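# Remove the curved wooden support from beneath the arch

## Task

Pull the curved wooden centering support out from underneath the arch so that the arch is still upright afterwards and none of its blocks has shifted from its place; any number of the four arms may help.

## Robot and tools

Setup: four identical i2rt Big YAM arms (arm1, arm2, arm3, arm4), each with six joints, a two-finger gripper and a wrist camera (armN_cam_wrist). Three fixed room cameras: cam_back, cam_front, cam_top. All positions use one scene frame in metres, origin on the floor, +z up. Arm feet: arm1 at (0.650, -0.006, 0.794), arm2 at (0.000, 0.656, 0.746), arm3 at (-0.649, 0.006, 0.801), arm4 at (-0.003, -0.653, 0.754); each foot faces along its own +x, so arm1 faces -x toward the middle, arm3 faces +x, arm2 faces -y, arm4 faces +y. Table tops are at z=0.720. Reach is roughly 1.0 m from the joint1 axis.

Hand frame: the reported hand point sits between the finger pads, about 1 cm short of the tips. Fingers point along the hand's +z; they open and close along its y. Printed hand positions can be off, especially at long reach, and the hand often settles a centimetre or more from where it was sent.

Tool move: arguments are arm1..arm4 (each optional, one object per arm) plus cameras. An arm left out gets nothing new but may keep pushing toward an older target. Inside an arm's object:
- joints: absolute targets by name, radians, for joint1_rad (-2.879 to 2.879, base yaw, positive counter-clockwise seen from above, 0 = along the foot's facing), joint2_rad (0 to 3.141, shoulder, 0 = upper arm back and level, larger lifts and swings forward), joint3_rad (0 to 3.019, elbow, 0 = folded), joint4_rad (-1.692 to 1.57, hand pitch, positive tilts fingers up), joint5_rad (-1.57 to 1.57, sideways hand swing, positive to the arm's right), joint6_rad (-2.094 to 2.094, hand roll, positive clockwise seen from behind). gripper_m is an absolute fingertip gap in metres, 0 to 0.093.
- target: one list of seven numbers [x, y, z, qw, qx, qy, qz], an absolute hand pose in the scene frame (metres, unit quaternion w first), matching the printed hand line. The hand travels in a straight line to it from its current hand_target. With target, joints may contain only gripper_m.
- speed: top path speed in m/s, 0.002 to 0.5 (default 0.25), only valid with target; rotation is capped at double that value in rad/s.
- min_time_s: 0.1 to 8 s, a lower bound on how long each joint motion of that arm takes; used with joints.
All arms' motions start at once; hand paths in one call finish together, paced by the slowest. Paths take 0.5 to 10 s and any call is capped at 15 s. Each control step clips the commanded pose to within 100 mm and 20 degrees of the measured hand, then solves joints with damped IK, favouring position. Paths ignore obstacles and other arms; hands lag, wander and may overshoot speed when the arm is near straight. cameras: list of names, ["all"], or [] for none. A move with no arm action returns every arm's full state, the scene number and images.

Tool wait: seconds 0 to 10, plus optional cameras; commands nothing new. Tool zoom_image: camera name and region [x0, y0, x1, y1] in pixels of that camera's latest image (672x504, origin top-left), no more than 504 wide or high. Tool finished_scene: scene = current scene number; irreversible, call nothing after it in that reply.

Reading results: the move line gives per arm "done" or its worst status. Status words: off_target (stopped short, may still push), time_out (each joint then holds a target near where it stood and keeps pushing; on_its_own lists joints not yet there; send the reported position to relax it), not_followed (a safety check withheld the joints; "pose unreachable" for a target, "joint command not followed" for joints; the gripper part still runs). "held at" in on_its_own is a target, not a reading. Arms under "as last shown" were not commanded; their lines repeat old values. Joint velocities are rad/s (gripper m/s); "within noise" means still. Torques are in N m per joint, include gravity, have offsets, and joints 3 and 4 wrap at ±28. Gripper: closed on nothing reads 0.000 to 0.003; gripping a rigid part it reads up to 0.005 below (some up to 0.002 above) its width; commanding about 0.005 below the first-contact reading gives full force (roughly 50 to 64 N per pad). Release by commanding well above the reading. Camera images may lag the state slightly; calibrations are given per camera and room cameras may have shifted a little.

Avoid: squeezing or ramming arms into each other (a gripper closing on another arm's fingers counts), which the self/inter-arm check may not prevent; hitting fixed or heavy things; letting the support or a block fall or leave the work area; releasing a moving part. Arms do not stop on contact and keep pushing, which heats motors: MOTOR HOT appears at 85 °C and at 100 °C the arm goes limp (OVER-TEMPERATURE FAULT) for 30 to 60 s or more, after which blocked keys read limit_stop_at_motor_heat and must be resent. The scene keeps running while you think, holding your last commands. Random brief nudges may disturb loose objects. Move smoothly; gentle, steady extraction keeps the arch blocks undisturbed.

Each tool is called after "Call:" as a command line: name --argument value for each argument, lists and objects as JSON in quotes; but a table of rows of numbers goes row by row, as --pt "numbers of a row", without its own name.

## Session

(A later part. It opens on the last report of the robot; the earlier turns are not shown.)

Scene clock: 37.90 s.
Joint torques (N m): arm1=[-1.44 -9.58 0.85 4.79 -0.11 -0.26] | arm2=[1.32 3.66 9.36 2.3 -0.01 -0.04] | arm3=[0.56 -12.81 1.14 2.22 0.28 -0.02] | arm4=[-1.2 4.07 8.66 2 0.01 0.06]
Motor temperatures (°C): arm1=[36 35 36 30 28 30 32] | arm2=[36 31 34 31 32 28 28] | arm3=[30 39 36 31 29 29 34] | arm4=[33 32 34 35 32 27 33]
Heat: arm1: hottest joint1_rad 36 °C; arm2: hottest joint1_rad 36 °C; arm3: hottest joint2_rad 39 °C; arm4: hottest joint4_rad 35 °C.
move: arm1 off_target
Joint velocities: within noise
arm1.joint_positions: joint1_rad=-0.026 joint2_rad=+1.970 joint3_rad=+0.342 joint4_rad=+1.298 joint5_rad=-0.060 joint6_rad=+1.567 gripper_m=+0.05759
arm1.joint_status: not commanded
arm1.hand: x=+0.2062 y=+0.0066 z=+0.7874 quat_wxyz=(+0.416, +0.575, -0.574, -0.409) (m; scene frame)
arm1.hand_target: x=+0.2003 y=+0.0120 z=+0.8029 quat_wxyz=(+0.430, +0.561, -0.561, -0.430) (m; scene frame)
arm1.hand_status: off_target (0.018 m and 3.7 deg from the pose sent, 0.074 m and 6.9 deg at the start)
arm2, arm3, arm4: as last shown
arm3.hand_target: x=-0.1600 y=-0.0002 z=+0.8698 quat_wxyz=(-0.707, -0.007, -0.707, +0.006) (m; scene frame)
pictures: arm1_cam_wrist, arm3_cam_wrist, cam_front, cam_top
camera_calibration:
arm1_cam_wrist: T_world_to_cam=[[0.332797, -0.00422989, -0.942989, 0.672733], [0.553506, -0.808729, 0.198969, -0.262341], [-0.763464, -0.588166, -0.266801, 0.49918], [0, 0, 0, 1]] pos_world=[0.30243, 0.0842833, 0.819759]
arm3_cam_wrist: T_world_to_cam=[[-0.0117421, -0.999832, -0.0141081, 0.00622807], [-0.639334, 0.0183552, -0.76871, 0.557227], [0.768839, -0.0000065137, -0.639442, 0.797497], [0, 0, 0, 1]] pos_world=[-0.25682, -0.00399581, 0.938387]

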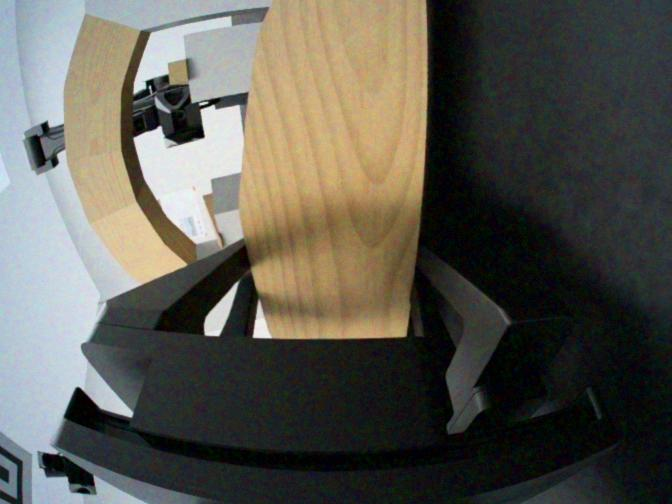

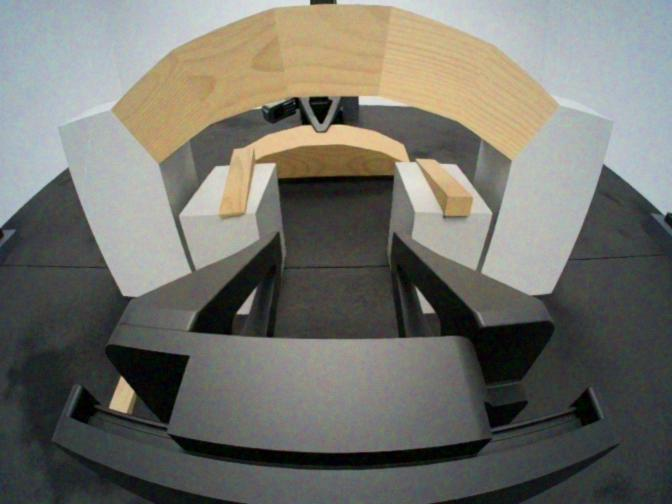

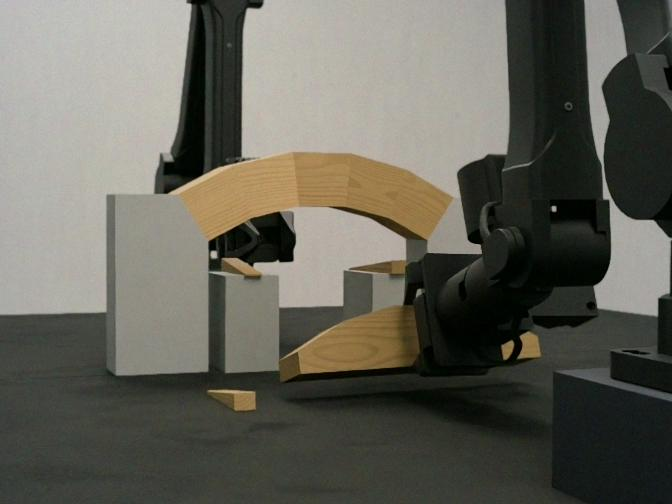

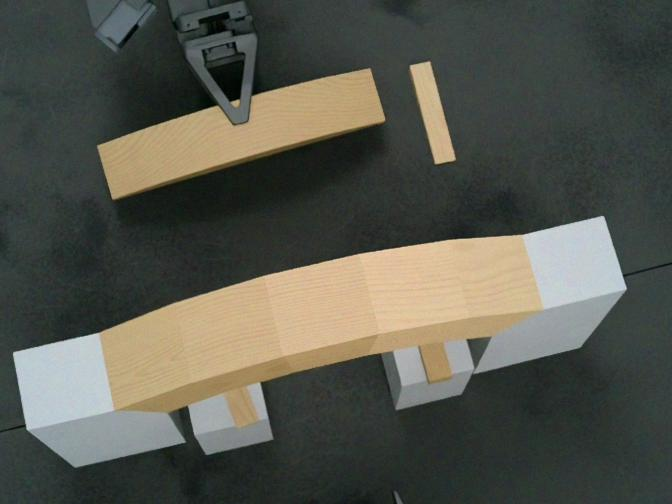

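Call:
move --arm1 '{"target": [0.20, 0.012, 0.783, 0.4305, 0.561, -0.561, -0.4305], "speed": 0.06}' --cameras '["cam_front"]'

Call:
zoom_image --camera "cam_front" --region '[260, 270, 590, 440]'

Scene clock: 39.23 s.
Joint torques (N m): arm1=[-1.49 -8.94 1.44 4.42 -0.07 -0.27] | arm2=[1.2 3.55 9.36 2.3 -0.02 -0.05] | arm3=[0.62 -12.86 1.2 2.26 0.27 -0.02] | arm4=[-1.08 3.96 8.57 1.98 0.02 0.1]
Motor temperatures (°C): arm1=[36 35 36 30 28 30 32] | arm2=[36 31 34 31 32 28 28] | arm3=[30 39 36 31 29 29 34] | arm4=[33 32 34 35 32 27 33]
Heat: arm1: hottest joint1_rad 36 °C; arm2: hottest joint1_rad 36 °C; arm3: hottest joint2_rad 39 °C; arm4: hottest joint4_rad 35 °C.
move: arm1 off_target
Joint velocities: within noise
arm1.joint_positions: joint1_rad=-0.026 joint2_rad=+2.059 joint3_rad=+0.342 joint4_rad=+1.390 joint5_rad=-0.061 joint6_rad=+1.569 gripper_m=+0.05759
arm1.joint_status: not commanded
arm1.hand: x=+0.2119 y=+0.0062 z=+0.7717 quat_wxyz=(+0.417, +0.574, -0.573, -0.409) (m; scene frame)
arm1.hand_target: x=+0.2006 y=+0.0120 z=+0.7830 quat_wxyz=(+0.430, +0.561, -0.561, -0.430) (m; scene frame)
arm1.hand_status: off_target (0.017 m and 3.5 deg from the pose sent, 0.009 m and 3.7 deg at the start)
arm2, arm3, arm4: as last shown
pictures: cam_front

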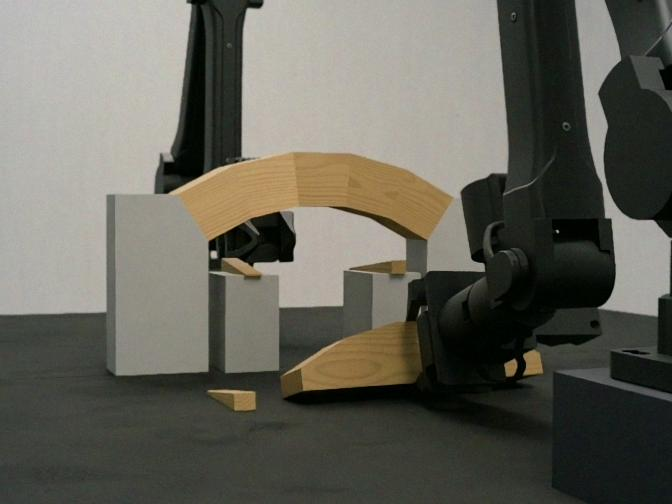

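Scaled by 1.527 from the camera's 672x504 image, which has a finer 960x720 frame.

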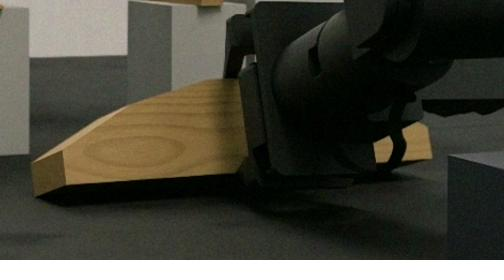

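Call:
move --arm1 '{"target": [0.20, 0.012, 0.772, 0.4305, 0.561, -0.561, -0.4305], "speed": 0.05}' --cameras '["cam_front"]'

Call:
zoom_image --camera "cam_front" --region '[260, 270, 590, 440]'

Scene clock: 40.40 s.
Joint torques (N m): arm1=[-1.44 -8.35 0.94 3.84 -0.01 -0.27] | arm2=[1.14 3.66 9.31 2.22 -0.02 -0.06] | arm3=[0.56 -12.92 1.14 2.26 0.28 -0.01] | arm4=[-0.97 4.48 8.57 2.04 0.01 0.03]
Motor temperatures (°C): arm1=[36 35 36 30 28 30 32] | arm2=[36 31 34 31 32 28 28] | arm3=[30 39 36 31 29 29 33] | arm4=[33 32 34 35 32 27 32]
Heat: arm1: hottest joint1_rad 36 °C; arm2: hottest joint1_rad 36 °C; arm3: hottest joint2_rad 39 °C; arm4: hottest joint4_rad 35 °C.
move: arm1 done
Joint velocities: within noise
arm1.joint_positions: joint1_rad=-0.026 joint2_rad=+2.102 joint3_rad=+0.360 joint4_rad=+1.449 joint5_rad=-0.063 joint6_rad=+1.569 gripper_m=+0.05759
arm1.joint_status: not commanded
arm1.hand: x=+0.2060 y=+0.0063 z=+0.7706 quat_wxyz=(+0.427, +0.568, -0.566, -0.419) (m; scene frame)
arm1.hand_target: x=+0.2002 y=+0.0121 z=+0.7721 quat_wxyz=(+0.430, +0.561, -0.561, -0.430) (m; scene frame)
arm1.hand_status: done (0.008 m and 1.7 deg from the pose sent, 0.013 m and 3.5 deg at the start)
arm2, arm3, arm4: as last shown
pictures: cam_front

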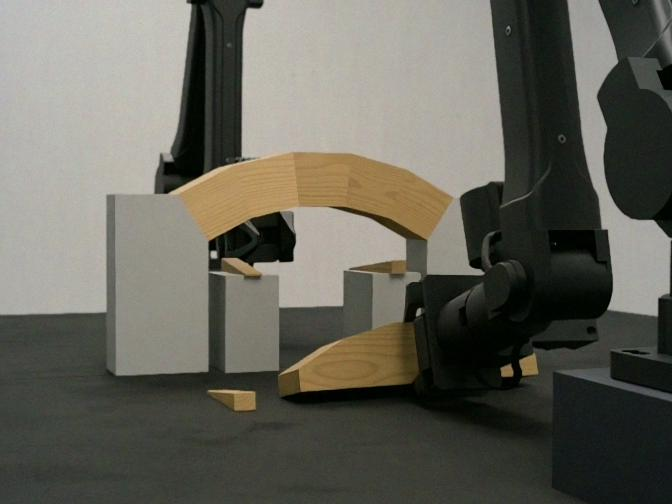

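Scaled by 1.527 from the camera's 672x504 image, which has a finer 960x720 frame.

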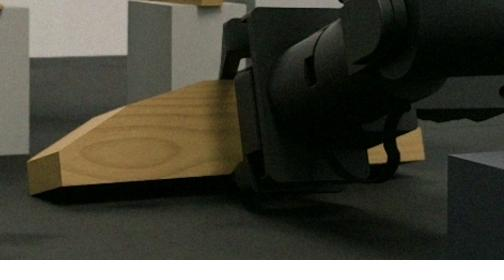

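Call:
move --arm1 '{"target": [0.20, 0.012, 0.768, 0.4305, 0.561, -0.561, -0.4305], "speed": 0.05, "joints": {"gripper_m": 0.068}}' --cameras '["cam_front", "arm1_cam_wrist"]'

Call:
zoom_image --camera "cam_front" --region '[260, 270, 590, 440]'

Scene clock: 41.63 s.
Joint torques (N m): arm1=[-1.38 -8 0.96 3.37 -0.01 -0.28] | arm2=[1.26 3.78 9.4 2.29 -0.01 -0.07] | arm3=[0.62 -12.81 1.17 2.22 0.28 -0.02] | arm4=[-1.03 4.07 8.62 2.06 -0.02 0.05]
Motor temperatures (°C): arm1=[36 35 36 30 28 30 32] | arm2=[36 31 34 31 32 28 28] | arm3=[30 39 36 31 29 29 33] | arm4=[33 32 34 35 32 27 32]
Heat: arm1: hottest joint1_rad 36 °C; arm2: hottest joint1_rad 36 °C; arm3: hottest joint2_rad 39 °C; arm4: hottest joint4_rad 35 °C.
move: arm1 done
Joint velocities: within noise
arm1.joint_positions: joint1_rad=-0.026 joint2_rad=+2.116 joint3_rad=+0.363 joint4_rad=+1.471 joint5_rad=-0.063 joint6_rad=+1.570 gripper_m=+0.06793
arm1.joint_status: all done
arm1.hand: x=+0.2053 y=+0.0063 z=+0.7705 quat_wxyz=(+0.430, +0.565, -0.563, -0.422) (m; scene frame)
arm1.hand_target: x=+0.2002 y=+0.0120 z=+0.7680 quat_wxyz=(+0.430, +0.561, -0.561, -0.430) (m; scene frame)
arm1.hand_status: done (0.008 m and 1.1 deg from the pose sent, 0.009 m and 1.7 deg at the start)
arm2, arm3, arm4: as last shown
pictures: arm1_cam_wrist, cam_front
camera_calibration:
arm1_cam_wrist: T_world_to_cam=[[0.287151, -0.00401663, -0.957877, 0.678041], [0.564212, -0.807403, 0.172525, -0.240444], [-0.774086, -0.589987, -0.229581, 0.4673], [0, 0, 0, 1]] pos_world=[0.302691, 0.0842891, 0.798245]

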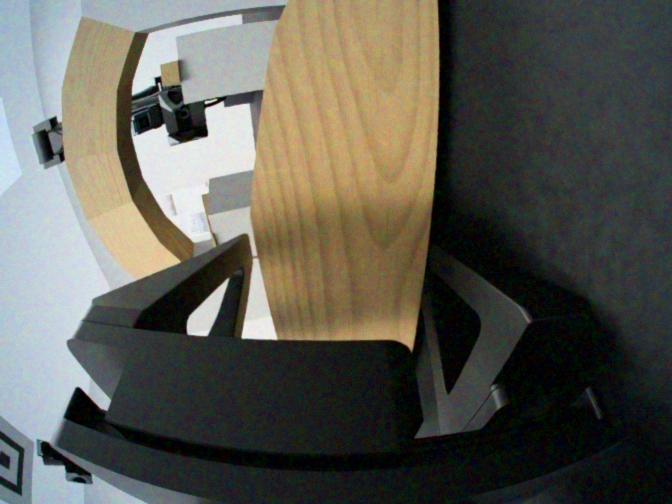

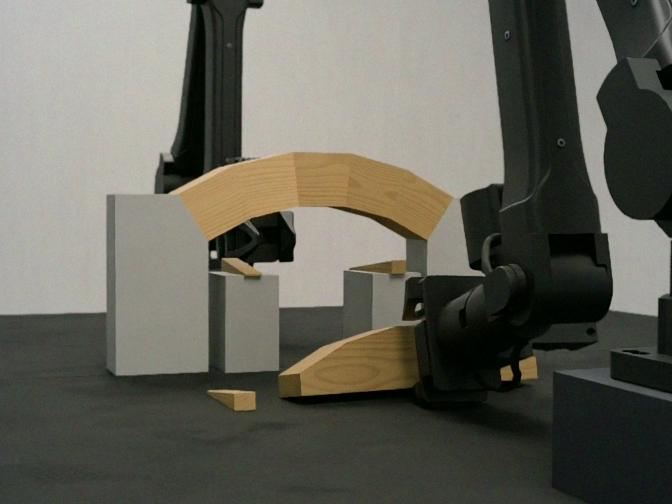

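Scaled by 1.527 from the camera's 672x504 image, which has a finer 960x720 frame.

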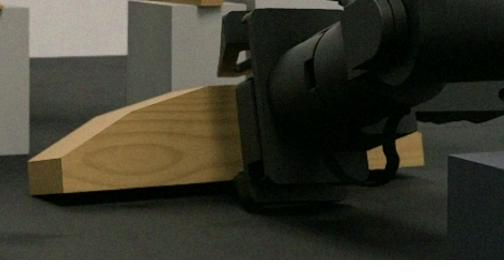

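Call:
move --arm1 '{"target": [0.30, 0.012, 0.785, 0.4305, 0.561, -0.561, -0.4305], "speed": 0.12}' --cameras '["cam_front", "cam_top", "arm1_cam_wrist"]'

Scene clock: 43.23 s.
Joint torques (N m): arm1=[-1.9 -8.7 -2.71 3.48 -0.12 -0.39] | arm2=[1.08 3.6 9.33 2.28 -0.02 -0.05] | arm3=[0.5 -12.92 1.14 2.26 0.28 -0.01] | arm4=[-0.85 4.01 8.73 2.06 0.01 0.02]
Motor temperatures (°C): arm1=[36 35 36 30 28 30 32] | arm2=[36 31 35 31 32 28 28] | arm3=[30 39 36 31 29 29 33] | arm4=[33 32 34 35 32 27 32]
Heat: arm1: hottest joint1_rad 36 °C; arm2: hottest joint1_rad 36 °C; arm3: hottest joint2_rad 39 °C; arm4: hottest joint4_rad 35 °C.
move: arm1 off_target
Joint velocities: within noise
arm1.joint_positions: joint1_rad=-0.060 joint2_rad=+2.081 joint3_rad=+0.129 joint4_rad=+1.560 joint5_rad=-0.096 joint6_rad=+1.556 gripper_m=+0.06794
arm1.joint_status: not commanded
arm1.hand: x=+0.2976 y=+0.0079 z=+0.7747 quat_wxyz=(+0.401, +0.586, -0.587, -0.389) (m; scene frame)
arm1.hand_target: x=+0.2995 y=+0.0120 z=+0.7853 quat_wxyz=(+0.404, +0.582, -0.580, -0.402) (m; scene frame)
arm1.hand_status: off_target (0.011 m and 7.1 deg from the pose sent, 0.096 m and 1.1 deg at the start; a joint's target at an end of its range on 35 of 44 steps)
arm2, arm3, arm4: as last shown
pictures: arm1_cam_wrist, cam_front, cam_top
camera_calibration:
arm1_cam_wrist: T_world_to_cam=[[0.388644, -0.00923933, -0.921342, 0.597062], [0.542829, -0.805692, 0.237058, -0.335677], [-0.744508, -0.592262, -0.308112, 0.592703], [0, 0, 0, 1]] pos_world=[0.391443, 0.0860993, 0.812292]

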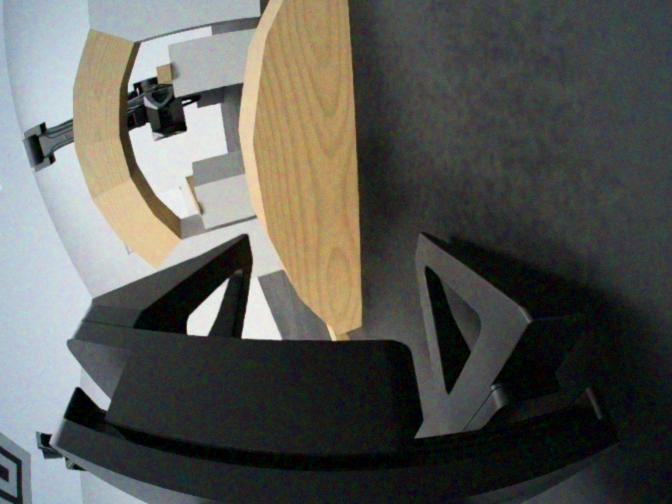

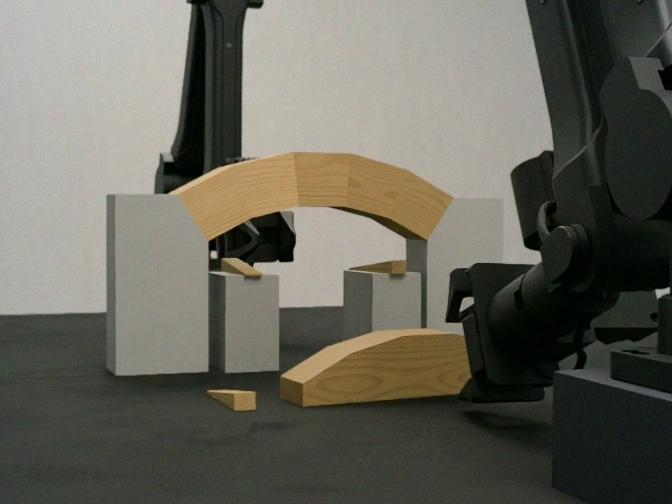

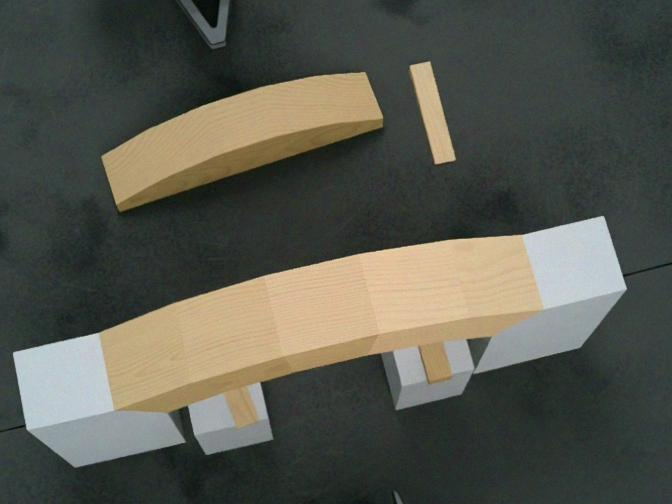

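Call:
finished_scene --scene 2

The scene is finished: the task was done.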